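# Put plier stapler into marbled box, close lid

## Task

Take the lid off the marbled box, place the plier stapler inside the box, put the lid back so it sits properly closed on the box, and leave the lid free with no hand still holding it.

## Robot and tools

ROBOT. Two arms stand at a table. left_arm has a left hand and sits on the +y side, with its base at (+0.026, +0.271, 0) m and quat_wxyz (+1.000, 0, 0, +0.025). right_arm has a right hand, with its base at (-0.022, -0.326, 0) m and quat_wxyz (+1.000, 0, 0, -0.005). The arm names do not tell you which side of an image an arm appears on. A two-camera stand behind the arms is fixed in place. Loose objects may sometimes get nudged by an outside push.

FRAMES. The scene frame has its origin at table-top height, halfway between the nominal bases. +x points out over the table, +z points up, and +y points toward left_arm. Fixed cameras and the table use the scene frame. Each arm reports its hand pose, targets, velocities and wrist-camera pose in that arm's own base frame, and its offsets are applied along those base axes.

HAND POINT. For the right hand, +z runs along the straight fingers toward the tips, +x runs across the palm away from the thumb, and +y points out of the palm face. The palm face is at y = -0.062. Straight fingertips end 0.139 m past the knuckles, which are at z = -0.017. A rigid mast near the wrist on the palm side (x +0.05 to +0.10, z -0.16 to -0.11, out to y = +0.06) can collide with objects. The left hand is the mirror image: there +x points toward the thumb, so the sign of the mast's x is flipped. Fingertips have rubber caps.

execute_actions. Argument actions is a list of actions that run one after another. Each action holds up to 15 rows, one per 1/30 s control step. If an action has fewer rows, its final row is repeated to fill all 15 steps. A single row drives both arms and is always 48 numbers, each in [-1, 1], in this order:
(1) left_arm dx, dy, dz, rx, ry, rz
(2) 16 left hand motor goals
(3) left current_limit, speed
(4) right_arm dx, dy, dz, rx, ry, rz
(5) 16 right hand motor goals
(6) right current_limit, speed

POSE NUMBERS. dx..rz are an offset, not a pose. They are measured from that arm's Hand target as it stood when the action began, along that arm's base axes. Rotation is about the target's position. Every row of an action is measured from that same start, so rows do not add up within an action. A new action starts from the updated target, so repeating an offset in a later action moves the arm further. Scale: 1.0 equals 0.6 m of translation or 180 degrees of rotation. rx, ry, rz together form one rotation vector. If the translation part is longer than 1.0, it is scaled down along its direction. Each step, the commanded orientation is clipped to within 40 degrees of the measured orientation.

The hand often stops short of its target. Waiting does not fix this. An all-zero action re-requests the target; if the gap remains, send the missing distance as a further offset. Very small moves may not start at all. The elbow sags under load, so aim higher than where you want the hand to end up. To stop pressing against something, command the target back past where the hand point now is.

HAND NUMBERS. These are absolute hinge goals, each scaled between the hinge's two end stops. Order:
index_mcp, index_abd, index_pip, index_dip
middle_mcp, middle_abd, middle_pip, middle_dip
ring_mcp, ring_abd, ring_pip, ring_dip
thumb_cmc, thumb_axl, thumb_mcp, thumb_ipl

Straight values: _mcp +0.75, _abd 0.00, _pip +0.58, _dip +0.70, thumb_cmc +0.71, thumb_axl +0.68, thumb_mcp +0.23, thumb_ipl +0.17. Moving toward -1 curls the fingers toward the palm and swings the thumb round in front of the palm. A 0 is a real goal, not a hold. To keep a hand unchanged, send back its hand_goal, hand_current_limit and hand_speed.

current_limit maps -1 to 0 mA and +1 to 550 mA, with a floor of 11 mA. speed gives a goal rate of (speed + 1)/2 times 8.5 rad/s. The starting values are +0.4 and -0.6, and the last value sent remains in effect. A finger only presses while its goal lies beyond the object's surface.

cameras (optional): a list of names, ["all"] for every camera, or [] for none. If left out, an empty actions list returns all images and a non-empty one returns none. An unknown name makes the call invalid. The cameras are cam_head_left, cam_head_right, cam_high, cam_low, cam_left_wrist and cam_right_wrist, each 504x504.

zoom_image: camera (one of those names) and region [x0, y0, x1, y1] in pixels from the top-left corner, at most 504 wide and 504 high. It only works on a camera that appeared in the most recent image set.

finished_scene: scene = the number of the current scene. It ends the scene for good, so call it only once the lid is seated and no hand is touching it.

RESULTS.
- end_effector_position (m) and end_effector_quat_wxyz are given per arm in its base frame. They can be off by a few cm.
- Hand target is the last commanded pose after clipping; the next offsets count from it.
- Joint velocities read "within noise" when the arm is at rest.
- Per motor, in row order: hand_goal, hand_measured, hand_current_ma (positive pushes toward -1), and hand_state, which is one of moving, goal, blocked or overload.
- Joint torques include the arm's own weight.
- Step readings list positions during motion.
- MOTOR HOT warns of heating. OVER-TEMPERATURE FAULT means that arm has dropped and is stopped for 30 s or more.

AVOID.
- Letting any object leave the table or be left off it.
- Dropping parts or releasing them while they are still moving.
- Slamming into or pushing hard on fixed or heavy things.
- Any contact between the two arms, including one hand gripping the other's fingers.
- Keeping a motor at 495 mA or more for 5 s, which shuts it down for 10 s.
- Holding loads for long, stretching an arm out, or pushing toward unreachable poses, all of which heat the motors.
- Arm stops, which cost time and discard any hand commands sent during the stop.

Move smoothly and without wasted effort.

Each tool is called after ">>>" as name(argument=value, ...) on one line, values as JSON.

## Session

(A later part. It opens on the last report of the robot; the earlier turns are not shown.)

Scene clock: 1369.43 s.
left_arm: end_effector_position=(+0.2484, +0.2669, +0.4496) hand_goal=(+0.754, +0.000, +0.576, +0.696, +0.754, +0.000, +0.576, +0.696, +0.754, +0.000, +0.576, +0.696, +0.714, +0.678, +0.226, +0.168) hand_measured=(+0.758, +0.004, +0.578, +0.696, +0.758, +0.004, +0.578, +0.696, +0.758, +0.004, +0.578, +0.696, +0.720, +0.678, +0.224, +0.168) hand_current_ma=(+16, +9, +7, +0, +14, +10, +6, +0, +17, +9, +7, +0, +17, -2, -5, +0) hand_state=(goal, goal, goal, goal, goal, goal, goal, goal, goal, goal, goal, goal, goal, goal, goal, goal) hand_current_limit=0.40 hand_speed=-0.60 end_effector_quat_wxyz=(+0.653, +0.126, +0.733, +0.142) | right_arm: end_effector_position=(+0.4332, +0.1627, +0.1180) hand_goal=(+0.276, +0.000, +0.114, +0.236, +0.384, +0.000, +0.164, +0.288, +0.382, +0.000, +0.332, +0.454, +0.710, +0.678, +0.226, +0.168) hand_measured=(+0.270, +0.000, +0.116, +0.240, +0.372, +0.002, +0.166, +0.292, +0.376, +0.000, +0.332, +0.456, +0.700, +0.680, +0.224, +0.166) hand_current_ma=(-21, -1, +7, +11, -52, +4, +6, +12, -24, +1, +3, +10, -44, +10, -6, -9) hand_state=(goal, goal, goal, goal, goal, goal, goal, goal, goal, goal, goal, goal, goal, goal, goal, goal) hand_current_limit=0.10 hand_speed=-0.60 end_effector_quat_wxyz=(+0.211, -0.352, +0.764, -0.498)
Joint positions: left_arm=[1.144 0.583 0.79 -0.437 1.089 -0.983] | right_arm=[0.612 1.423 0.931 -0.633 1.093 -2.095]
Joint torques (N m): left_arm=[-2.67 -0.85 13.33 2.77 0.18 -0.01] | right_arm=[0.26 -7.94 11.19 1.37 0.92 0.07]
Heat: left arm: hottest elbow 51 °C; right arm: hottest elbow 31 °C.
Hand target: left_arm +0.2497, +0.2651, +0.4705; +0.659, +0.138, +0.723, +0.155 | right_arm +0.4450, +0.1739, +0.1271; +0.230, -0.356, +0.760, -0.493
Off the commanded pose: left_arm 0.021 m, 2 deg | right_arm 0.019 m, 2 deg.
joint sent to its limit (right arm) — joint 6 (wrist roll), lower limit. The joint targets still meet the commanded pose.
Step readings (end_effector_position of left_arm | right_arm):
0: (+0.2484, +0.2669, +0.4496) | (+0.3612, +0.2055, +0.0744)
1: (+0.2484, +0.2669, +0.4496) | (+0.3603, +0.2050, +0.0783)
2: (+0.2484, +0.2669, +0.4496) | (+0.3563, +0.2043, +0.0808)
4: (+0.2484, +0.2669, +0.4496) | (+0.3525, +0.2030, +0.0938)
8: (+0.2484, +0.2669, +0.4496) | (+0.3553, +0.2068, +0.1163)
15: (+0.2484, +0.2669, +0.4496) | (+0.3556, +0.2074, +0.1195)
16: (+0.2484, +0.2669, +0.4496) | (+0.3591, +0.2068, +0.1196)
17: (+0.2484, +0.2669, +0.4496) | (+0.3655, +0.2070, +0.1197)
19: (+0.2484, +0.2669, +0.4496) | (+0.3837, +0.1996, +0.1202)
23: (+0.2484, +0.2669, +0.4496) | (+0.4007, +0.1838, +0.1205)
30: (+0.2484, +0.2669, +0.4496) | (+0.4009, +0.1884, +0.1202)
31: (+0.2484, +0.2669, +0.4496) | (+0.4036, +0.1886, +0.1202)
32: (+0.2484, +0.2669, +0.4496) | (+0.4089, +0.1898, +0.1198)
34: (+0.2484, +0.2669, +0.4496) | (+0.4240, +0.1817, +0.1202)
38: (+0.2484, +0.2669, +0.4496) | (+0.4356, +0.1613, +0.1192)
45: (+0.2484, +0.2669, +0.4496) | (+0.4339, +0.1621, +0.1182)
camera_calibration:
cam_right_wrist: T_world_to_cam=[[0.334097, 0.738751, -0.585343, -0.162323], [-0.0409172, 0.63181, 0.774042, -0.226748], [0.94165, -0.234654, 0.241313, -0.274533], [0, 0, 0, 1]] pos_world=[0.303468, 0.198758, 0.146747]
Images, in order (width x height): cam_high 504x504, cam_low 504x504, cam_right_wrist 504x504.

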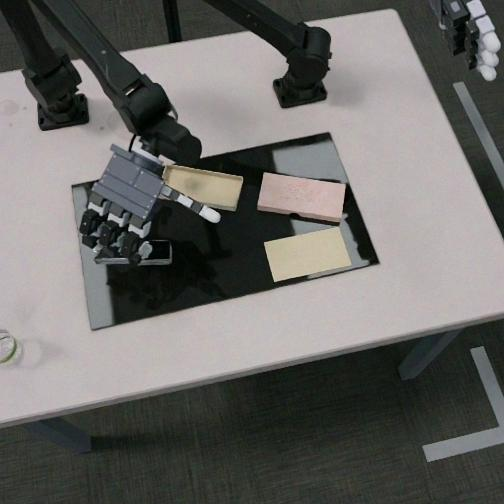

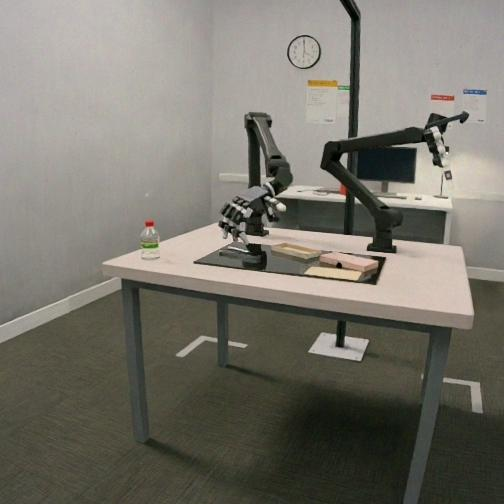

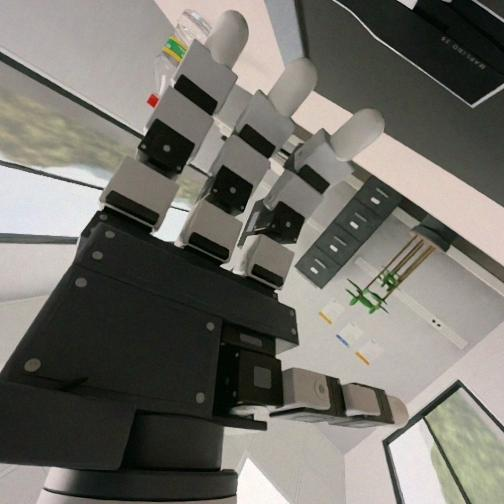

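>>> execute_actions(actions=[[[0,0,0,0,0,0,0.754,0,0.576,0.696,0.754,0,0.576,0.696,0.754,0,0.576,0.696,0.714,0.678,0.226,0.168,0.4,-0.6,0.032,0.012,-0.03,0,0,0,0.276,0,0.113,0.236,0.383,0,0.164,0.287,0.382,0,0.332,0.454,0.71,0.678,0.226,0.168,0.1,-0.6]],[[0,0,0,0,0,0,0.754,0,0.576,0.696,0.754,0,0.576,0.696,0.754,0,0.576,0.696,0.714,0.678,0.226,0.168,0.4,-0.6,0.0,0,-0.035,0,0,0,0.276,0,0.113,0.236,0.383,0,0.164,0.287,0.382,0,0.332,0.454,0.71,0.678,0.226,0.168,0.1,-0.6]]], cameras=["cam_high","cam_low","cam_right_wrist"])

>>> zoom_image(camera="cam_high", region=[80, 150, 260, 290])

>>> zoom_image(camera="cam_right_wrist", region=[184, 0, 504, 200])

>>> zoom_image(camera="cam_low", region=[200, 200, 300, 280])

Scene clock: 1390.30 s.
left_arm: end_effector_position=(+0.2484, +0.2669, +0.4496) hand_goal=(+0.754, +0.000, +0.576, +0.696, +0.754, +0.000, +0.576, +0.696, +0.754, +0.000, +0.576, +0.696, +0.714, +0.678, +0.226, +0.168) hand_measured=(+0.758, +0.004, +0.578, +0.696, +0.758, +0.004, +0.578, +0.696, +0.758, +0.004, +0.578, +0.696, +0.720, +0.678, +0.224, +0.168) hand_current_ma=(+16, +9, +7, +0, +14, +10, +6, +0, +17, +9, +7, +0, +17, -2, -5, +0) hand_state=(goal, goal, goal, goal, goal, goal, goal, goal, goal, goal, goal, goal, goal, goal, goal, goal) hand_current_limit=0.40 hand_speed=-0.60 end_effector_quat_wxyz=(+0.653, +0.126, +0.733, +0.142) | right_arm: end_effector_position=(+0.4567, +0.1799, +0.0873) hand_goal=(+0.276, +0.000, +0.114, +0.236, +0.384, +0.000, +0.164, +0.288, +0.382, +0.000, +0.332, +0.454, +0.710, +0.678, +0.226, +0.168) hand_measured=(+0.270, +0.000, +0.116, +0.240, +0.372, +0.002, +0.166, +0.292, +0.376, +0.000, +0.332, +0.456, +0.700, +0.680, +0.224, +0.166) hand_current_ma=(-21, -1, +7, +11, -52, +4, +6, +12, -24, +1, +3, +10, -44, +10, -6, -9) hand_state=(goal, goal, goal, goal, goal, goal, goal, goal, goal, goal, goal, goal, goal, goal, goal, goal) hand_current_limit=0.10 hand_speed=-0.60 end_effector_quat_wxyz=(+0.218, -0.349, +0.765, -0.495)
Joint positions: left_arm=[1.144 0.583 0.79 -0.437 1.089 -0.983] | right_arm=[0.612 1.532 0.955 -0.529 1.089 -2.099]
Joint torques (N m): left_arm=[-2.43 -0.26 13.52 2.45 0.16 -0.02] | right_arm=[-0.97 -9 9.03 1.43 0.97 0.06]
Heat: left arm: hottest elbow 51 °C; right arm: hottest elbow 32 °C.
Hand target: left_arm +0.2497, +0.2651, +0.4705; +0.659, +0.138, +0.723, +0.155 | right_arm +0.4642, +0.1811, +0.0882; +0.230, -0.356, +0.760, -0.493
Off the commanded pose: left_arm 0.021 m, 2 deg | right_arm 0.008 m, 2 deg.
joint sent to its limit (right arm) — joint 6 (wrist roll), lower limit. The joint targets still meet the commanded pose.
Step readings (end_effector_position of left_arm | right_arm):
0: (+0.2484, +0.2669, +0.4496) | (+0.4332, +0.1627, +0.1180)
1: (+0.2484, +0.2669, +0.4496) | (+0.4345, +0.1636, +0.1164)
2: (+0.2484, +0.2669, +0.4496) | (+0.4376, +0.1657, +0.1152)
4: (+0.2484, +0.2669, +0.4496) | (+0.4448, +0.1709, +0.1082)
8: (+0.2484, +0.2669, +0.4496) | (+0.4474, +0.1733, +0.0930)
15: (+0.2484, +0.2669, +0.4496) | (+0.4473, +0.1733, +0.0913)
16: (+0.2484, +0.2669, +0.4496) | (+0.4487, +0.1743, +0.0912)
17: (+0.2484, +0.2669, +0.4496) | (+0.4514, +0.1761, +0.0916)
19: (+0.2484, +0.2669, +0.4496) | (+0.4554, +0.1790, +0.0907)
23: (+0.2484, +0.2669, +0.4496) | (+0.4566, +0.1798, +0.0877)
30: (+0.2484, +0.2669, +0.4496) | (+0.4567, +0.1799, +0.0873)
camera_calibration:
cam_right_wrist: T_world_to_cam=[[0.33852, 0.746418, -0.572944, -0.205322], [-0.0518317, 0.622761, 0.780694, -0.206904], [0.939531, -0.234583, 0.249505, -0.284999], [0, 0, 0, 1]] pos_world=[0.326547, 0.215251, 0.115]
Images, in order (width x height): cam_high 504x504, cam_low 504x504, cam_right_wrist 504x504.

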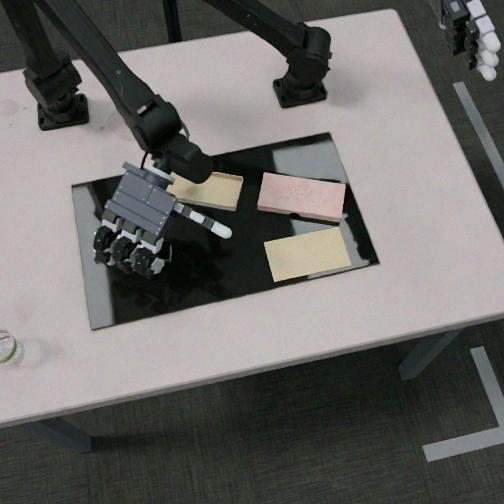

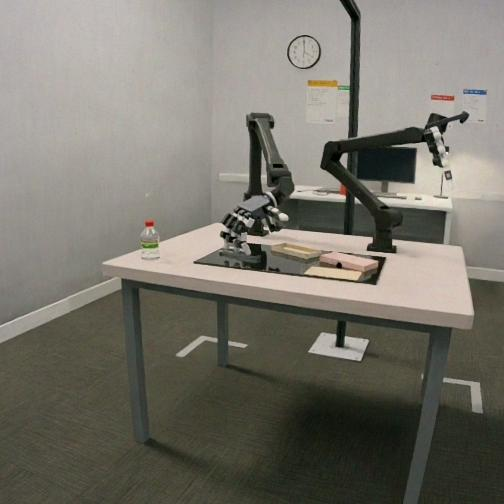

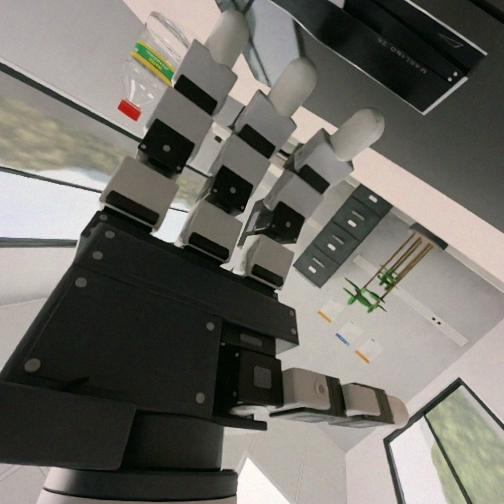

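Scaled by 2.800.

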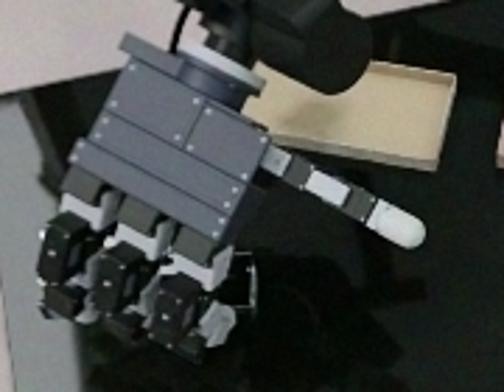

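Scaled by 1.575.

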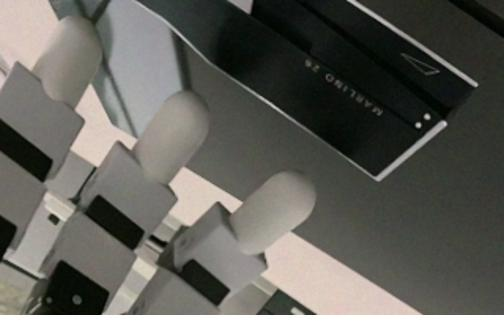

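Scaled by 5.040.

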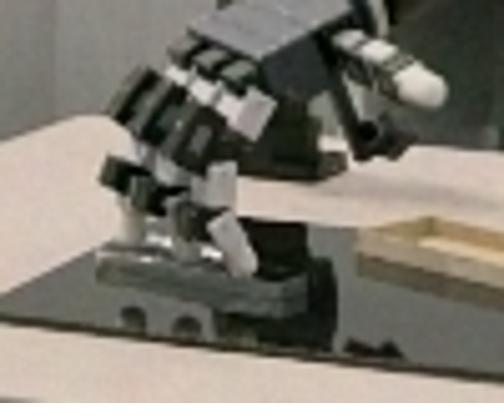

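>>> execute_actions(actions=[[[0,0,0,0,0,0,0.754,0,0.576,0.696,0.754,0,0.576,0.696,0.754,0,0.576,0.696,0.714,0.678,0.226,0.168,0.4,-0.6,-0.002,-0.002,-0.034,0,0,0,0.276,0,0.113,0.236,0.383,0,0.164,0.287,0.382,0,0.332,0.454,0.71,0.678,0.226,0.168,0.1,-0.6]]], cameras=["cam_high","cam_low","cam_right_wrist"])

>>> zoom_image(camera="cam_low", region=[200, 200, 300, 280])

>>> zoom_image(camera="cam_right_wrist", region=[184, 0, 504, 200])

Scene clock: 1412.13 s.
left_arm: end_effector_position=(+0.2484, +0.2669, +0.4496) hand_goal=(+0.754, +0.000, +0.576, +0.696, +0.754, +0.000, +0.576, +0.696, +0.754, +0.000, +0.576, +0.696, +0.714, +0.678, +0.226, +0.168) hand_measured=(+0.758, +0.004, +0.578, +0.696, +0.758, +0.004, +0.578, +0.696, +0.758, +0.004, +0.578, +0.696, +0.720, +0.678, +0.224, +0.168) hand_current_ma=(+16, +9, +7, +0, +14, +10, +6, +0, +17, +9, +7, +0, +17, -2, -5, +0) hand_state=(goal, goal, goal, goal, goal, goal, goal, goal, goal, goal, goal, goal, goal, goal, goal, goal) hand_current_limit=0.40 hand_speed=-0.60 end_effector_quat_wxyz=(+0.653, +0.126, +0.733, +0.142) | right_arm: end_effector_position=(+0.4590, +0.1813, +0.0695) hand_goal=(+0.276, +0.000, +0.114, +0.236, +0.384, +0.000, +0.164, +0.288, +0.382, +0.000, +0.332, +0.454, +0.710, +0.678, +0.226, +0.168) hand_measured=(+0.272, +0.000, +0.114, +0.236, +0.372, +0.002, +0.166, +0.292, +0.376, +0.000, +0.332, +0.456, +0.700, +0.680, +0.224, +0.166) hand_current_ma=(-19, -1, -2, -1, -52, +3, +6, +12, -24, +1, +3, +10, -43, +10, -6, -9) hand_state=(goal, goal, goal, goal, goal, goal, goal, goal, goal, goal, goal, goal, goal, goal, goal, goal) hand_current_limit=0.10 hand_speed=-0.60 end_effector_quat_wxyz=(+0.221, -0.347, +0.765, -0.495)
Joint positions: left_arm=[1.144 0.583 0.79 -0.437 1.089 -0.983] | right_arm=[0.612 1.565 0.936 -0.469 1.09 -2.1]
Joint torques (N m): left_arm=[-2.78 -0.26 13.2 2.66 0.15 0.01] | right_arm=[-0.91 -9.35 7.84 1.36 0.92 0.06]
Heat: left arm: hottest elbow 51 °C; right arm: hottest elbow 31 °C.
Hand target: left_arm +0.2497, +0.2651, +0.4705; +0.659, +0.138, +0.723, +0.155 | right_arm +0.4629, +0.1799, +0.0676; +0.230, -0.356, +0.760, -0.493
Off the commanded pose: left_arm 0.021 m, 2 deg | right_arm 0.005 m, 2 deg.
joint sent to its limit (right arm) — joint 6 (wrist roll), lower limit. The joint targets still meet the commanded pose.
Step readings (end_effector_position of left_arm | right_arm):
0: (+0.2484, +0.2669, +0.4496) | (+0.4567, +0.1799, +0.0873)
1: (+0.2484, +0.2669, +0.4496) | (+0.4572, +0.1801, +0.0859)
2: (+0.2484, +0.2669, +0.4496) | (+0.4591, +0.1815, +0.0852)
4: (+0.2484, +0.2669, +0.4496) | (+0.4607, +0.1826, +0.0806)
8: (+0.2484, +0.2669, +0.4496) | (+0.4590, +0.1814, +0.0708)
15: (+0.2484, +0.2669, +0.4496) | (+0.4590, +0.1813, +0.0695)
camera_calibration:
cam_right_wrist: T_world_to_cam=[[0.34169, 0.748033, -0.568941, -0.219363], [-0.056178, 0.620552, 0.782151, -0.191411], [0.938132, -0.235291, 0.25406, -0.281877], [0, 0, 0, 1]] pos_world=[0.328639, 0.216547, 0.0965211]
Images, in order (width x height): cam_high 504x504, cam_low 504x504, cam_right_wrist 504x504.

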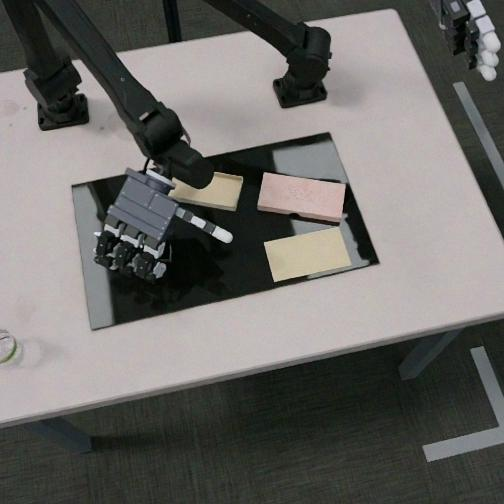

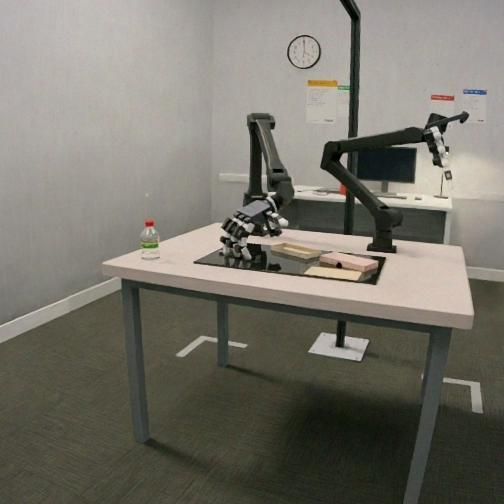

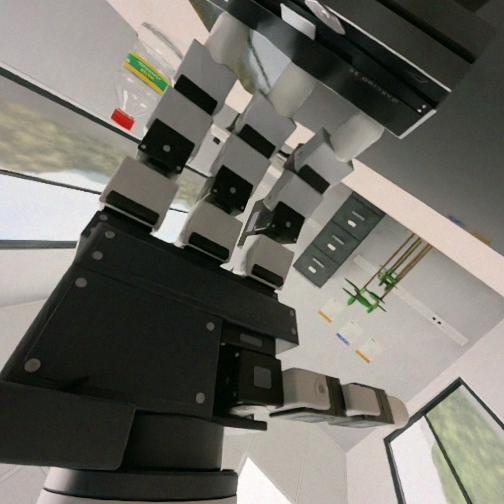

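Scaled by 5.040.

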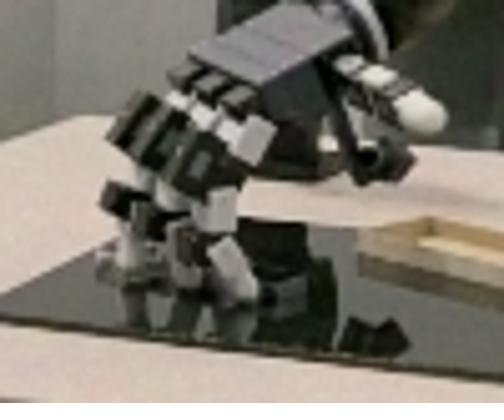

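Scaled by 1.575.

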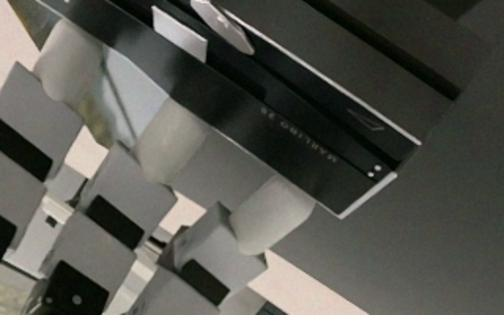

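>>> execute_actions(actions=[[[0,0,0,0,0,0,0.754,0,0.576,0.696,0.754,0,0.576,0.696,0.754,0,0.576,0.696,0.714,0.678,0.226,0.168,0.4,-0.6,-0.045,0.012,0.002,0,0,0,0.276,0,0.113,0.236,0.383,0,0.164,0.287,0.382,0,0.332,0.454,0.71,0.678,0.226,0.168,0.1,-0.6]],[[0,0,0,0,0,0,0.754,0,0.576,0.696,0.754,0,0.576,0.696,0.754,0,0.576,0.696,0.714,0.678,0.226,0.168,0.4,-0.6,-0.045,0.012,0.002,0,0,0,0.276,0,0.113,0.236,0.383,0,0.164,0.287,0.382,0,0.332,0.454,0.71,0.678,0.226,0.168,0.1,-0.6]]], cameras=["cam_high","cam_low","cam_right_wrist"])

>>> zoom_image(camera="cam_high", region=[80, 150, 260, 290])

>>> zoom_image(camera="cam_right_wrist", region=[184, 0, 504, 200])

Scene clock: 1427.27 s.
left_arm: end_effector_position=(+0.2484, +0.2669, +0.4496) hand_goal=(+0.754, +0.000, +0.576, +0.696, +0.754, +0.000, +0.576, +0.696, +0.754, +0.000, +0.576, +0.696, +0.714, +0.678, +0.226, +0.168) hand_measured=(+0.758, +0.004, +0.578, +0.696, +0.758, +0.004, +0.578, +0.696, +0.758, +0.004, +0.578, +0.696, +0.720, +0.678, +0.224, +0.168) hand_current_ma=(+16, +9, +7, +0, +14, +10, +6, +0, +17, +9, +7, +0, +17, -2, -5, +0) hand_state=(goal, goal, goal, goal, goal, goal, goal, goal, goal, goal, goal, goal, goal, goal, goal, goal) hand_current_limit=0.40 hand_speed=-0.60 end_effector_quat_wxyz=(+0.653, +0.126, +0.733, +0.142) | right_arm: end_effector_position=(+0.4096, +0.1941, +0.0679) hand_goal=(+0.276, +0.000, +0.114, +0.236, +0.384, +0.000, +0.164, +0.288, +0.382, +0.000, +0.332, +0.454, +0.710, +0.678, +0.226, +0.168) hand_measured=(+0.274, +0.004, +0.116, +0.236, +0.384, +0.004, +0.170, +0.292, +0.380, +0.002, +0.334, +0.456, +0.700, +0.680, +0.224, +0.166) hand_current_ma=(-8, +10, +10, +0, +1, +14, +23, +18, -5, +5, +4, +10, -40, +10, -6, -9) hand_state=(goal, goal, goal, goal, goal, goal, goal, goal, goal, goal, goal, goal, goal, goal, goal, goal) hand_current_limit=0.10 hand_speed=-0.60 end_effector_quat_wxyz=(+0.230, -0.357, +0.758, -0.494)
Joint positions: left_arm=[1.144 0.583 0.79 -0.437 1.089 -0.983] | right_arm=[0.709 1.498 0.858 -0.572 1.123 -1.97]
Joint torques (N m): left_arm=[-2.73 -0.97 13.2 2.43 0.15 0.01] | right_arm=[-0.56 -9.41 7.76 -0.01 1 0.13]
Heat: left arm: hottest elbow 51 °C; right arm: hottest elbow 31 °C.
Hand target: left_arm +0.2497, +0.2651, +0.4705; +0.659, +0.138, +0.723, +0.155 | right_arm +0.4089, +0.1943, +0.0700; +0.230, -0.356, +0.760, -0.493
Off the commanded pose: left_arm 0.021 m, 2 deg | right_arm 0.002 m, 0 deg.
Step readings (end_effector_position of left_arm | right_arm):
0: (+0.2484, +0.2669, +0.4496) | (+0.4590, +0.1813, +0.0695)
1: (+0.2484, +0.2669, +0.4496) | (+0.4561, +0.1810, +0.0680)
2: (+0.2484, +0.2669, +0.4496) | (+0.4535, +0.1811, +0.0680)
4: (+0.2484, +0.2669, +0.4496) | (+0.4458, +0.1817, +0.0685)
8: (+0.2484, +0.2669, +0.4496) | (+0.4390, +0.1845, +0.0684)
15: (+0.2484, +0.2669, +0.4496) | (+0.4390, +0.1846, +0.0685)
16: (+0.2484, +0.2669, +0.4496) | (+0.4363, +0.1843, +0.0680)
17: (+0.2484, +0.2669, +0.4496) | (+0.4328, +0.1839, +0.0682)
19: (+0.2484, +0.2669, +0.4496) | (+0.4212, +0.1858, +0.0681)
23: (+0.2484, +0.2669, +0.4496) | (+0.4101, +0.1929, +0.0680)
30: (+0.2484, +0.2669, +0.4496) | (+0.4094, +0.1940, +0.0679)
camera_calibration:
cam_right_wrist: T_world_to_cam=[[0.322843, 0.756358, -0.568942, -0.206872], [-0.08113, 0.621034, 0.779574, -0.19061], [0.942969, -0.205522, 0.26186, -0.240365], [0, 0, 0, 1]] pos_world=[0.277979, 0.225445, 0.0938385]
Images, in order (width x height): cam_high 504x504, cam_low 504x504, cam_right_wrist 504x504.

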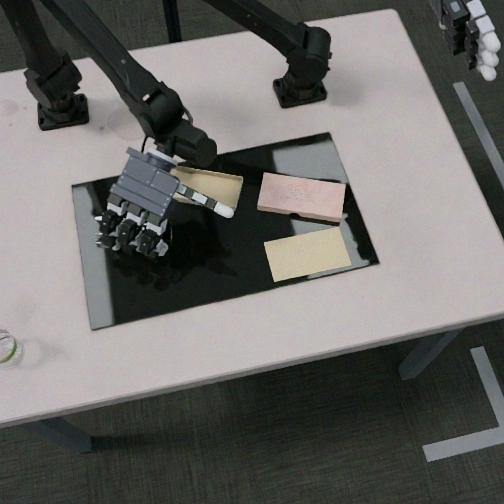

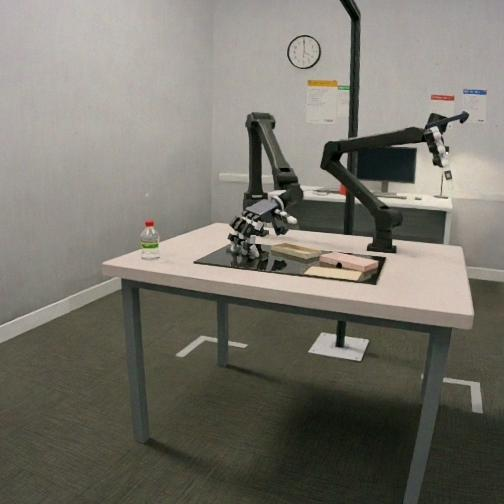

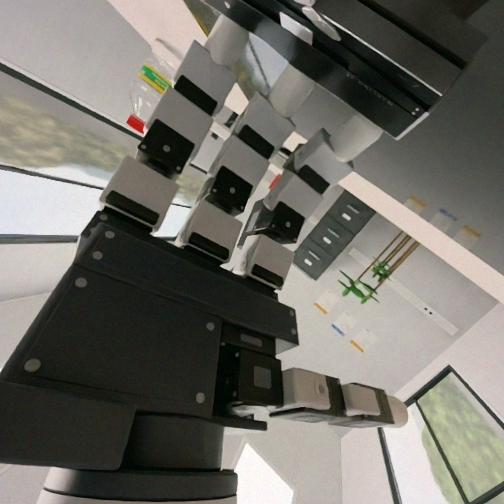

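Scaled by 2.800.

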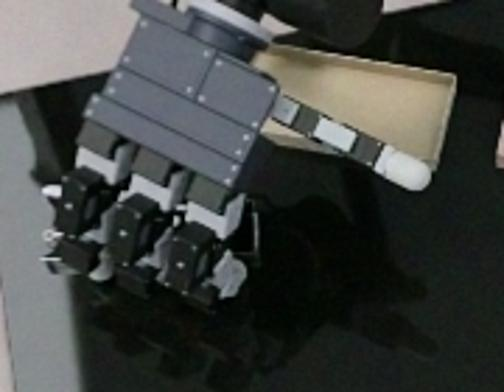

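Scaled by 1.575.

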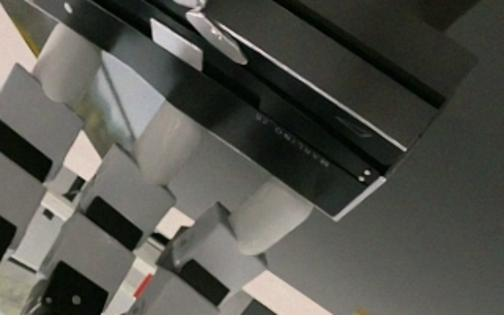

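>>> execute_actions(actions=[[[0,0,0,0,0,0,0.754,0,0.576,0.696,0.754,0,0.576,0.696,0.754,0,0.576,0.696,0.714,0.678,0.226,0.168,0.4,-0.6,-0.040,0.010,0.001,0,0,0,0.276,0,0.113,0.236,0.383,0,0.164,0.287,0.382,0,0.332,0.454,0.71,0.678,0.226,0.168,0.1,-0.6]],[[0,0,0,0,0,0,0.754,0,0.576,0.696,0.754,0,0.576,0.696,0.754,0,0.576,0.696,0.714,0.678,0.226,0.168,0.4,-0.6,-0.038,0.010,0.001,0,0,0,0.276,0,0.113,0.236,0.383,0,0.164,0.287,0.382,0,0.332,0.454,0.71,0.678,0.226,0.168,0.1,-0.6]]], cameras=["cam_high","cam_low","cam_right_wrist"])

>>> zoom_image(camera="cam_high", region=[80, 150, 260, 290])

>>> zoom_image(camera="cam_right_wrist", region=[184, 0, 504, 200])

Scene clock: 1449.27 s.
left_arm: end_effector_position=(+0.2484, +0.2669, +0.4496) hand_goal=(+0.754, +0.000, +0.576, +0.696, +0.754, +0.000, +0.576, +0.696, +0.754, +0.000, +0.576, +0.696, +0.714, +0.678, +0.226, +0.168) hand_measured=(+0.758, +0.004, +0.578, +0.696, +0.758, +0.004, +0.578, +0.696, +0.758, +0.004, +0.578, +0.696, +0.720, +0.678, +0.224, +0.168) hand_current_ma=(+16, +9, +7, +0, +14, +10, +6, +0, +17, +9, +7, +0, +17, -2, -5, +0) hand_state=(goal, goal, goal, goal, goal, goal, goal, goal, goal, goal, goal, goal, goal, goal, goal, goal) hand_current_limit=0.40 hand_speed=-0.60 end_effector_quat_wxyz=(+0.653, +0.126, +0.733, +0.142) | right_arm: end_effector_position=(+0.3620, +0.2050, +0.0681) hand_goal=(+0.276, +0.000, +0.114, +0.236, +0.384, +0.000, +0.164, +0.288, +0.382, +0.000, +0.332, +0.454, +0.710, +0.678, +0.226, +0.168) hand_measured=(+0.274, +0.002, +0.116, +0.236, +0.384, +0.004, +0.170, +0.292, +0.382, +0.002, +0.334, +0.456, +0.700, +0.680, +0.224, +0.166) hand_current_ma=(-12, +9, +9, +0, -3, +13, +20, +18, -2, +10, +6, +10, -38, +10, -7, -9) hand_state=(goal, goal, goal, goal, goal, goal, goal, goal, goal, goal, goal, goal, goal, goal, goal, goal) hand_current_limit=0.10 hand_speed=-0.60 end_effector_quat_wxyz=(+0.229, -0.358, +0.758, -0.495)
Joint positions: left_arm=[1.144 0.583 0.79 -0.437 1.089 -0.983] | right_arm=[0.815 1.465 0.837 -0.81 1.149 -1.724]
Joint torques (N m): left_arm=[-2.78 -0.56 13.24 2.7 0.14 0.01] | right_arm=[-0.09 -8.47 7.82 -0.25 1.1 0.2]
Heat: left arm: hottest elbow 51 °C; right arm: hottest elbow 31 °C.
Hand target: left_arm +0.2497, +0.2651, +0.4705; +0.659, +0.138, +0.723, +0.155 | right_arm +0.3621, +0.2063, +0.0712; +0.230, -0.356, +0.760, -0.493
Off the commanded pose: left_arm 0.021 m, 2 deg | right_arm 0.003 m, 0 deg.
Step readings (end_effector_position of left_arm | right_arm):
0: (+0.2484, +0.2669, +0.4496) | (+0.4095, +0.1941, +0.0679)
1: (+0.2484, +0.2669, +0.4496) | (+0.4076, +0.1934, +0.0677)
2: (+0.2484, +0.2669, +0.4496) | (+0.4047, +0.1929, +0.0683)
4: (+0.2484, +0.2669, +0.4496) | (+0.3947, +0.1940, +0.0679)
8: (+0.2484, +0.2669, +0.4496) | (+0.3852, +0.1988, +0.0674)
15: (+0.2484, +0.2669, +0.4496) | (+0.3850, +0.1993, +0.0675)
16: (+0.2484, +0.2669, +0.4496) | (+0.3829, +0.1988, +0.0674)
17: (+0.2484, +0.2669, +0.4496) | (+0.3802, +0.1982, +0.0680)
19: (+0.2484, +0.2669, +0.4496) | (+0.3712, +0.1999, +0.0682)
23: (+0.2484, +0.2669, +0.4496) | (+0.3620, +0.2048, +0.0677)
30: (+0.2484, +0.2669, +0.4496) | (+0.3619, +0.2049, +0.0680)
camera_calibration:
cam_right_wrist: T_world_to_cam=[[0.320761, 0.755211, -0.571637, -0.198478], [-0.0784029, 0.622626, 0.778582, -0.202595], [0.94391, -0.20492, 0.258925, -0.193667], [0, 0, 0, 1]] pos_world=[0.230584, 0.236348, 0.0944245]
Images, in order (width x height): cam_high 504x504, cam_low 504x504, cam_right_wrist 504x504.

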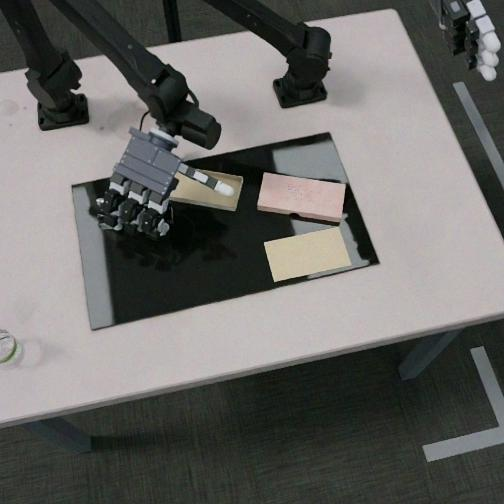

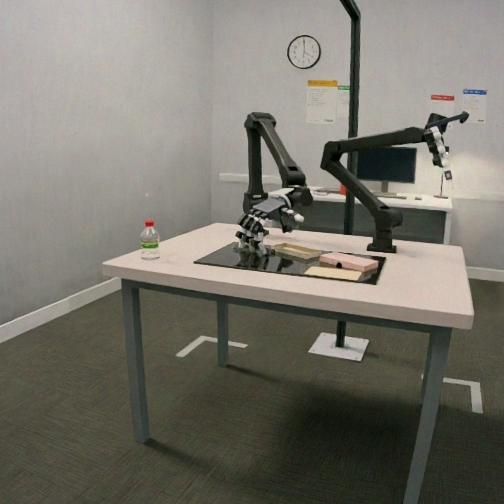

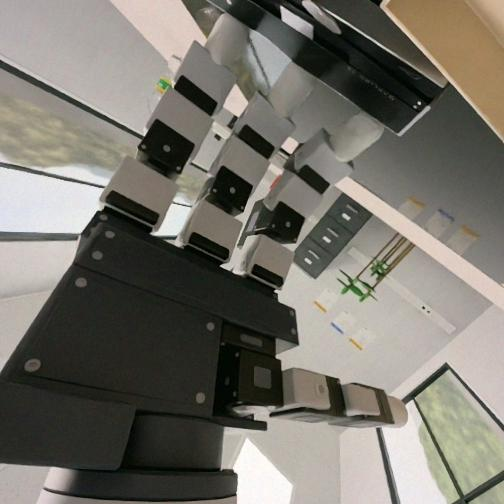

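Scaled by 2.800.

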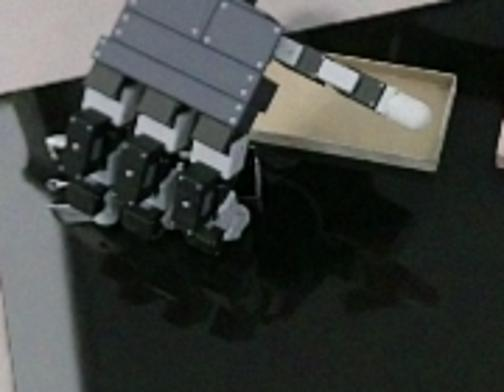

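Scaled by 1.575.

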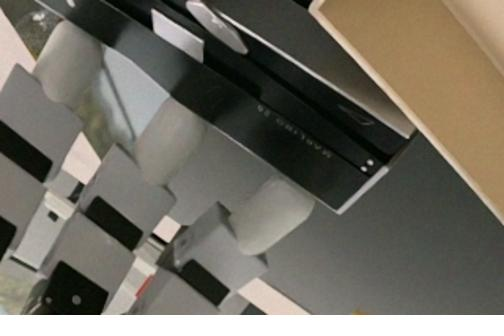

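>>> execute_actions(actions=[[[0,0,0,0,0,0,0.754,0,0.576,0.696,0.754,0,0.576,0.696,0.754,0,0.576,0.696,0.714,0.678,0.226,0.168,0.4,-0.6,0.035,-0.010,0,0,0,0,0.276,0,0.113,0.236,0.383,0,0.164,0.287,0.382,0,0.332,0.454,0.71,0.678,0.226,0.168,0.1,-0.6]],[[0,0,0,0,0,0,0.754,0,0.576,0.696,0.754,0,0.576,0.696,0.754,0,0.576,0.696,0.714,0.678,0.226,0.168,0.4,-0.6,0.01,0,0.11,0,0,0,0.276,0,0.113,0.236,0.383,0,0.164,0.287,0.382,0,0.332,0.454,0.71,0.678,0.226,0.168,0.1,-0.6]],[[0,0,0,0,0,0,0.754,0,0.576,0.696,0.754,0,0.576,0.696,0.754,0,0.576,0.696,0.714,0.678,0.226,0.168,0.4,-0.6,-0.13,-0.05,0.03,0,0,0,0.276,0,0.113,0.236,0.383,0,0.164,0.287,0.382,0,0.332,0.454,0.71,0.678,0.226,0.168,0.1,-0.6]]], cameras=["cam_high","cam_low","cam_right_wrist"])

>>> zoom_image(camera="cam_high", region=[80, 150, 260, 290])

>>> zoom_image(camera="cam_right_wrist", region=[184, 0, 504, 250])

Scene clock: 1475.37 s.
left_arm: end_effector_position=(+0.2484, +0.2669, +0.4496) hand_goal=(+0.754, +0.000, +0.576, +0.696, +0.754, +0.000, +0.576, +0.696, +0.754, +0.000, +0.576, +0.696, +0.714, +0.678, +0.226, +0.168) hand_measured=(+0.758, +0.004, +0.578, +0.696, +0.758, +0.004, +0.578, +0.696, +0.758, +0.004, +0.578, +0.696, +0.720, +0.678, +0.224, +0.168) hand_current_ma=(+16, +9, +7, +0, +14, +10, +6, +0, +17, +9, +7, +0, +17, -2, -5, +0) hand_state=(goal, goal, goal, goal, goal, goal, goal, goal, goal, goal, goal, goal, goal, goal, goal, goal) hand_current_limit=0.40 hand_speed=-0.60 end_effector_quat_wxyz=(+0.653, +0.126, +0.733, +0.142) | right_arm: end_effector_position=(+0.3051, +0.1622, +0.1451) hand_goal=(+0.276, +0.000, +0.114, +0.236, +0.384, +0.000, +0.164, +0.288, +0.382, +0.000, +0.332, +0.454, +0.710, +0.678, +0.226, +0.168) hand_measured=(+0.272, +0.002, +0.116, +0.236, +0.378, +0.002, +0.166, +0.292, +0.376, +0.002, +0.332, +0.456, +0.700, +0.680, +0.224, +0.166) hand_current_ma=(-17, +5, +8, +0, -27, +5, +7, +12, -25, +5, +3, +10, -38, +10, -9, -9) hand_state=(goal, goal, goal, goal, goal, goal, goal, goal, goal, goal, goal, goal, goal, goal, goal, goal) hand_current_limit=0.10 hand_speed=-0.60 end_effector_quat_wxyz=(+0.222, -0.363, +0.757, -0.497)
Joint positions: left_arm=[1.144 0.583 0.79 -0.437 1.089 -0.983] | right_arm=[0.855 1.187 0.814 -1.171 1.15 -1.627]
Joint torques (N m): left_arm=[-2.96 -0.32 13.37 2.65 0.14 -0.01] | right_arm=[0.21 -5.66 11.06 -0.35 1.17 0.15]
Heat: left arm: hottest elbow 51 °C; right arm: hottest elbow 30 °C.
Hand target: left_arm +0.2497, +0.2651, +0.4705; +0.659, +0.138, +0.723, +0.155 | right_arm +0.3111, +0.1703, +0.1552; +0.230, -0.356, +0.760, -0.493
Off the commanded pose: left_arm 0.021 m, 2 deg | right_arm 0.014 m, 1 deg.
Step readings (end_effector_position of left_arm | right_arm):
0: (+0.2484, +0.2669, +0.4496) | (+0.3620, +0.2050, +0.0681)
1: (+0.2484, +0.2669, +0.4496) | (+0.3638, +0.2045, +0.0683)
2: (+0.2484, +0.2669, +0.4496) | (+0.3664, +0.2050, +0.0682)
4: (+0.2484, +0.2669, +0.4496) | (+0.3729, +0.2019, +0.0686)
8: (+0.2484, +0.2669, +0.4496) | (+0.3785, +0.1951, +0.0689)
15: (+0.2484, +0.2669, +0.4496) | (+0.3788, +0.1948, +0.0688)
16: (+0.2484, +0.2669, +0.4496) | (+0.3778, +0.1946, +0.0723)
17: (+0.2484, +0.2669, +0.4496) | (+0.3740, +0.1920, +0.0754)
19: (+0.2484, +0.2669, +0.4496) | (+0.3724, +0.1894, +0.0919)
23: (+0.2484, +0.2669, +0.4496) | (+0.3804, +0.1953, +0.1262)
30: (+0.2484, +0.2669, +0.4496) | (+0.3830, +0.1976, +0.1323)
31: (+0.2484, +0.2669, +0.4496) | (+0.3763, +0.1937, +0.1307)
32: (+0.2484, +0.2669, +0.4496) | (+0.3665, +0.1887, +0.1311)
34: (+0.2484, +0.2669, +0.4496) | (+0.3339, +0.1716, +0.1331)
38: (+0.2484, +0.2669, +0.4496) | (+0.3062, +0.1622, +0.1503)
45: (+0.2484, +0.2669, +0.4496) | (+0.3041, +0.1614, +0.1462)
camera_calibration:
cam_right_wrist: T_world_to_cam=[[0.313502, 0.74866, -0.584144, -0.0987665], [-0.0687539, 0.631437, 0.772373, -0.243891], [0.947095, -0.201978, 0.24943, -0.168733], [0, 0, 0, 1]] pos_world=[0.174002, 0.193864, 0.172768]
Images, in order (width x height): cam_high 504x504, cam_low 504x504, cam_right_wrist 504x504.

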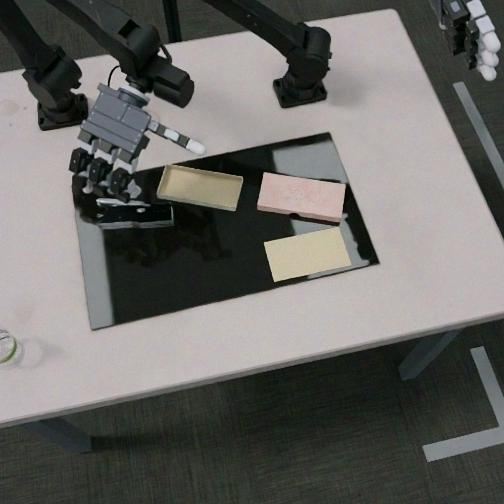

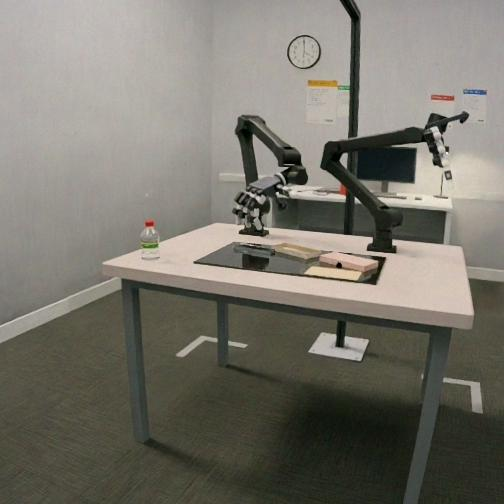

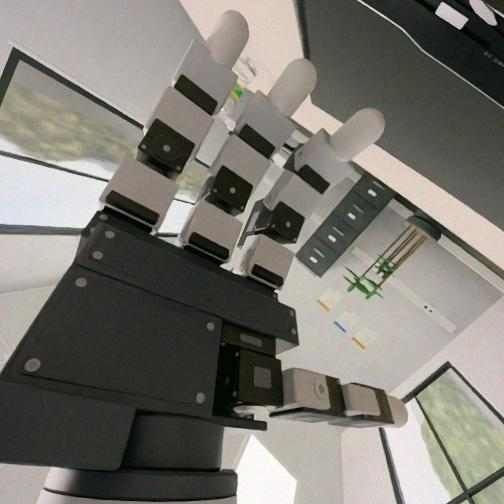

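Scaled by 2.800.

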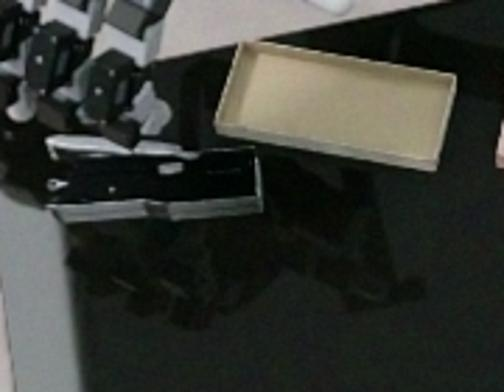

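Scaled by 1.575.

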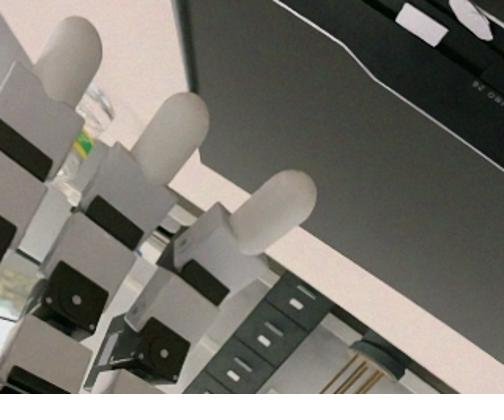

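>>> execute_actions(actions=[[[0,0,0,0,0,0,0.754,0,0.576,0.696,0.754,0,0.576,0.696,0.754,0,0.576,0.696,0.714,0.678,0.226,0.168,0.4,-0.6,0.11,0.026,-0.04,0,0,0,0.75,0,0.58,0.70,0.75,0,0.58,0.70,0.382,0,0.332,0.454,0.71,0.678,0.226,0.168,0.1,-0.6]],[[0,0,0,0,0,0,0.754,0,0.576,0.696,0.754,0,0.576,0.696,0.754,0,0.576,0.696,0.714,0.678,0.226,0.168,0.4,-0.6,0,0,-0.055,0,0,0,0.75,0,0.58,0.70,0.75,0,0.58,0.70,0.382,0,0.332,0.454,0.71,0.678,0.226,0.168,0.1,-0.6]]], cameras=["cam_high","cam_low","cam_right_wrist"])

>>> zoom_image(camera="cam_high", region=[60, 150, 240, 290])

>>> zoom_image(camera="cam_right_wrist", region=[134, 0, 504, 250])

Scene clock: 1537.23 s.
left_arm: end_effector_position=(+0.2484, +0.2669, +0.4496) hand_goal=(+0.754, +0.000, +0.576, +0.696, +0.754, +0.000, +0.576, +0.696, +0.754, +0.000, +0.576, +0.696, +0.714, +0.678, +0.226, +0.168) hand_measured=(+0.758, +0.004, +0.578, +0.696, +0.758, +0.004, +0.578, +0.696, +0.758, +0.004, +0.578, +0.696, +0.720, +0.678, +0.224, +0.168) hand_current_ma=(+16, +9, +7, +0, +14, +10, +6, +0, +17, +9, +7, +0, +17, -2, -5, +0) hand_state=(goal, goal, goal, goal, goal, goal, goal, goal, goal, goal, goal, goal, goal, goal, goal, goal) hand_current_limit=0.40 hand_speed=-0.60 end_effector_quat_wxyz=(+0.653, +0.126, +0.733, +0.142) | right_arm: end_effector_position=(+0.3752, +0.1824, +0.0981) hand_goal=(+0.750, +0.000, +0.580, +0.700, +0.750, +0.000, +0.580, +0.700, +0.382, +0.000, +0.332, +0.454, +0.710, +0.678, +0.226, +0.168) hand_measured=(+0.734, +0.000, +0.572, +0.696, +0.730, +0.000, +0.572, +0.696, +0.376, +0.000, +0.332, +0.456, +0.700, +0.680, +0.224, +0.166) hand_current_ma=(-75, +2, -28, -12, -89, +2, -31, -14, -27, +1, +2, +10, -41, +10, -6, -9) hand_state=(goal, goal, goal, goal, goal, goal, goal, goal, goal, goal, goal, goal, goal, goal, goal, goal) hand_current_limit=0.10 hand_speed=-0.60 end_effector_quat_wxyz=(+0.226, -0.355, +0.760, -0.495)
Joint positions: left_arm=[1.144 0.583 0.79 -0.437 1.089 -0.983] | right_arm=[0.746 1.379 0.837 -0.769 1.135 -1.865]
Joint torques (N m): left_arm=[-2.9 -0.85 13.18 2.52 0.14 -0.03] | right_arm=[0.21 -7.47 8.2 1.06 1.16 0.07]
Heat: left arm: hottest elbow 51 °C; right arm: hottest elbow 31 °C.
Hand target: left_arm +0.2497, +0.2651, +0.4705; +0.659, +0.138, +0.723, +0.155 | right_arm +0.3771, +0.1859, +0.0982; +0.230, -0.356, +0.760, -0.493
Off the commanded pose: left_arm 0.021 m, 2 deg | right_arm 0.004 m, 1 deg.
Step readings (end_effector_position of left_arm | right_arm):
0: (+0.2484, +0.2669, +0.4496) | (+0.3051, +0.1623, +0.1451)
1: (+0.2484, +0.2669, +0.4496) | (+0.3095, +0.1637, +0.1442)
2: (+0.2484, +0.2669, +0.4496) | (+0.3201, +0.1679, +0.1418)
4: (+0.2484, +0.2669, +0.4496) | (+0.3453, +0.1744, +0.1347)
8: (+0.2484, +0.2669, +0.4496) | (+0.3700, +0.1768, +0.1161)
15: (+0.2484, +0.2669, +0.4496) | (+0.3716, +0.1784, +0.1206)
16: (+0.2484, +0.2669, +0.4496) | (+0.3722, +0.1789, +0.1193)
17: (+0.2484, +0.2669, +0.4496) | (+0.3753, +0.1817, +0.1181)
19: (+0.2484, +0.2669, +0.4496) | (+0.3770, +0.1834, +0.1120)
23: (+0.2484, +0.2669, +0.4496) | (+0.3752, +0.1824, +0.0995)
30: (+0.2484, +0.2669, +0.4496) | (+0.3753, +0.1824, +0.0981)
camera_calibration:
cam_right_wrist: T_world_to_cam=[[0.327127, 0.75303, -0.570907, -0.170543], [-0.0714684, 0.622131, 0.779644, -0.213423], [0.942274, -0.214241, 0.257334, -0.216036], [0, 0, 0, 1]] pos_world=[0.244102, 0.214917, 0.124623]
Images, in order (width x height): cam_high 504x504, cam_low 504x504, cam_right_wrist 504x504.

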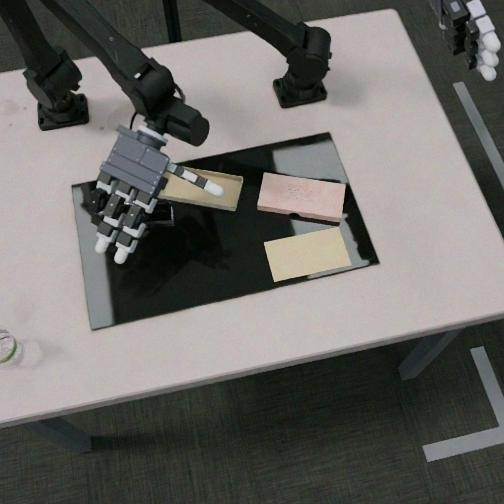

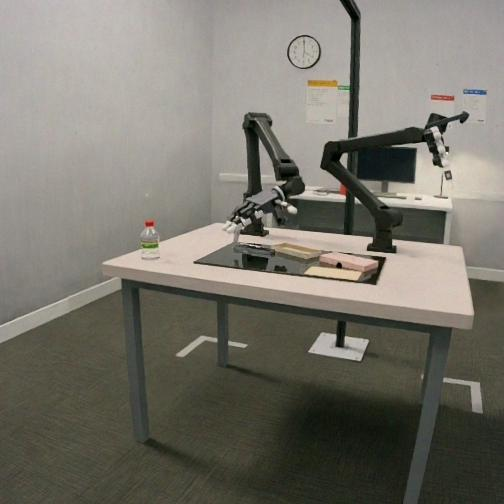

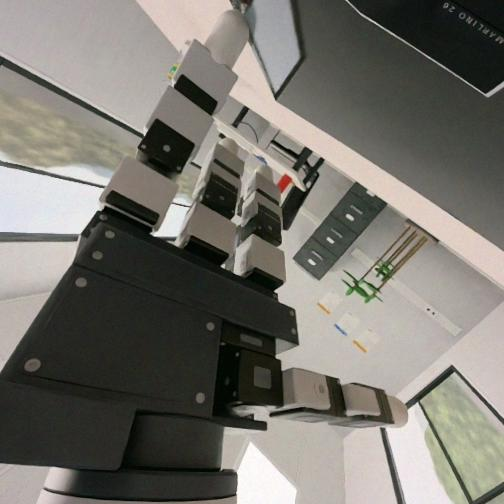

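Scaled by 2.800.

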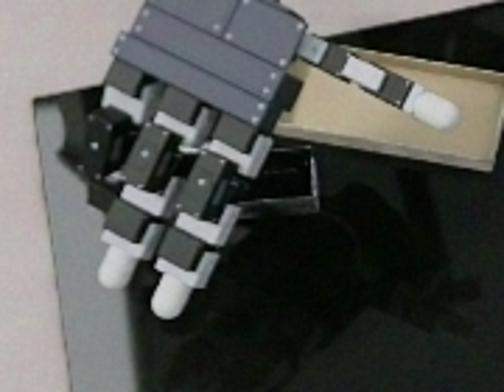

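Scaled by 1.362.

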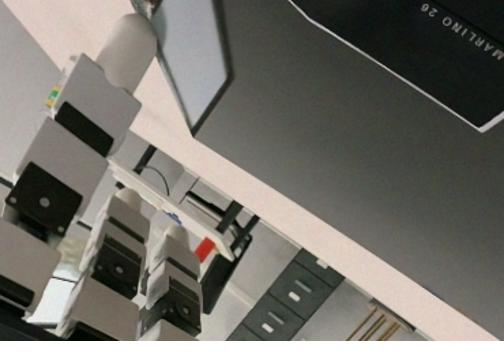

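>>> execute_actions(actions=[[[0,0,0,0,0,0,0.754,0,0.576,0.696,0.754,0,0.576,0.696,0.754,0,0.576,0.696,0.714,0.678,0.226,0.168,0.4,-0.6,0.006,0,-0.050,0,0,0,0.75,0,0.58,0.70,0.75,0,0.58,0.70,0.382,0,0.332,0.454,0.71,0.678,0.226,0.168,0.1,-0.6]]], cameras=["cam_high","cam_low","cam_right_wrist"])

>>> zoom_image(camera="cam_low", region=[200, 200, 300, 280])

>>> zoom_image(camera="cam_right_wrist", region=[134, 0, 504, 250])

Scene clock: 1553.97 s.
left_arm: end_effector_position=(+0.2484, +0.2669, +0.4496) hand_goal=(+0.754, +0.000, +0.576, +0.696, +0.754, +0.000, +0.576, +0.696, +0.754, +0.000, +0.576, +0.696, +0.714, +0.678, +0.226, +0.168) hand_measured=(+0.758, +0.004, +0.578, +0.696, +0.758, +0.004, +0.578, +0.696, +0.758, +0.004, +0.578, +0.696, +0.720, +0.678, +0.224, +0.168) hand_current_ma=(+16, +9, +7, +0, +14, +10, +6, +0, +17, +9, +7, +0, +17, -2, -5, +0) hand_state=(goal, goal, goal, goal, goal, goal, goal, goal, goal, goal, goal, goal, goal, goal, goal, goal) hand_current_limit=0.40 hand_speed=-0.60 end_effector_quat_wxyz=(+0.653, +0.126, +0.733, +0.142) | right_arm: end_effector_position=(+0.3769, +0.1844, +0.0660) hand_goal=(+0.750, +0.000, +0.580, +0.700, +0.750, +0.000, +0.580, +0.700, +0.382, +0.000, +0.332, +0.454, +0.710, +0.678, +0.226, +0.168) hand_measured=(+0.734, +0.000, +0.574, +0.696, +0.732, +0.000, +0.572, +0.696, +0.376, +0.000, +0.332, +0.456, +0.700, +0.680, +0.224, +0.166) hand_current_ma=(-67, +1, -26, -12, -81, +1, -29, -14, -27, +0, +2, +10, -41, +10, -6, -9) hand_state=(goal, goal, goal, goal, goal, goal, goal, goal, goal, goal, goal, goal, goal, goal, goal, goal) hand_current_limit=0.10 hand_speed=-0.60 end_effector_quat_wxyz=(+0.226, -0.359, +0.759, -0.495)
Joint positions: left_arm=[1.144 0.583 0.79 -0.437 1.089 -0.983] | right_arm=[0.746 1.44 0.798 -0.661 1.133 -1.88]
Joint torques (N m): left_arm=[-3.02 -0.73 13.35 2.51 0.21 0.01] | right_arm=[-0.38 -8.12 7.72 0.96 1.16 0.02]
Heat: left arm: hottest elbow 51 °C; right arm: hottest elbow 31 °C.
Hand target: left_arm +0.2497, +0.2651, +0.4705; +0.659, +0.138, +0.723, +0.155 | right_arm +0.3808, +0.1860, +0.0683; +0.230, -0.356, +0.760, -0.493
Off the commanded pose: left_arm 0.021 m, 2 deg | right_arm 0.005 m, 1 deg.
Step readings (end_effector_position of left_arm | right_arm):
0: (+0.2484, +0.2669, +0.4496) | (+0.3752, +0.1823, +0.0981)
1: (+0.2484, +0.2669, +0.4496) | (+0.3756, +0.1826, +0.0959)
2: (+0.2484, +0.2669, +0.4496) | (+0.3786, +0.1851, +0.0938)
4: (+0.2484, +0.2669, +0.4496) | (+0.3802, +0.1867, +0.0849)
8: (+0.2484, +0.2669, +0.4496) | (+0.3769, +0.1844, +0.0678)
15: (+0.2484, +0.2669, +0.4496) | (+0.3769, +0.1844, +0.0661)
camera_calibration:
cam_right_wrist: T_world_to_cam=[[0.319544, 0.753316, -0.57481, -0.187874], [-0.0722604, 0.62422, 0.777899, -0.189514], [0.944812, -0.207037, 0.253901, -0.211002], [0, 0, 0, 1]] pos_world=[0.245697, 0.216142, 0.0930045]
Images, in order (width x height): cam_high 504x504, cam_low 504x504, cam_right_wrist 504x504.

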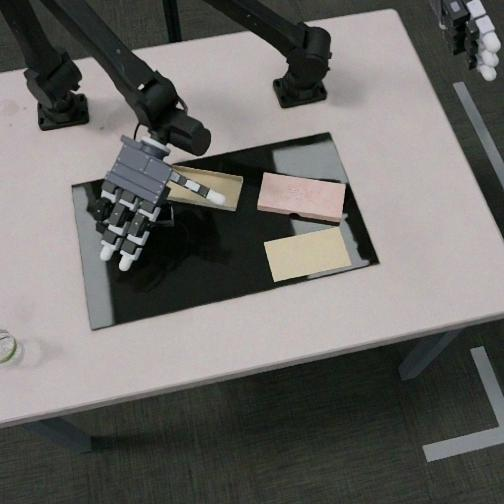

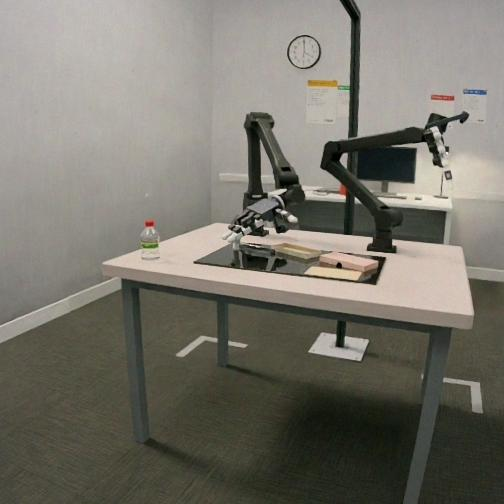

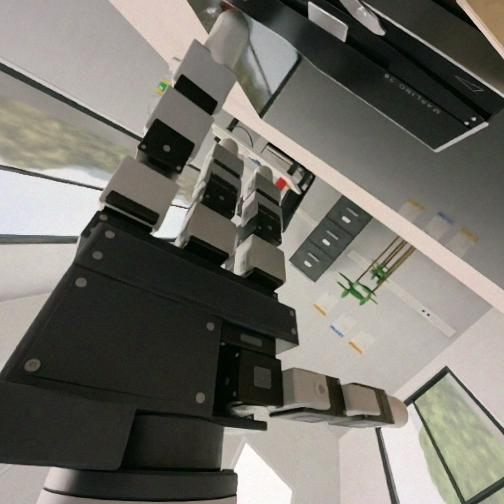

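Scaled by 5.040.

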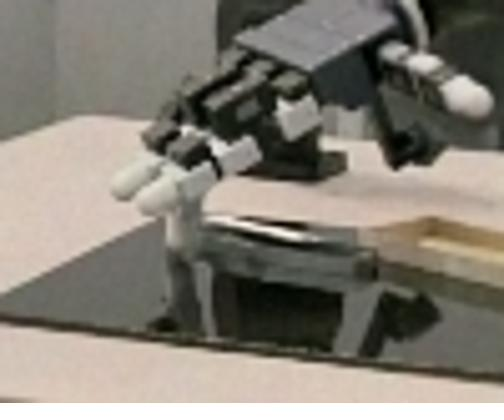

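Scaled by 1.362.

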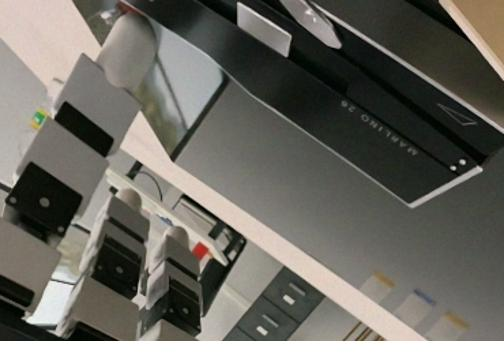

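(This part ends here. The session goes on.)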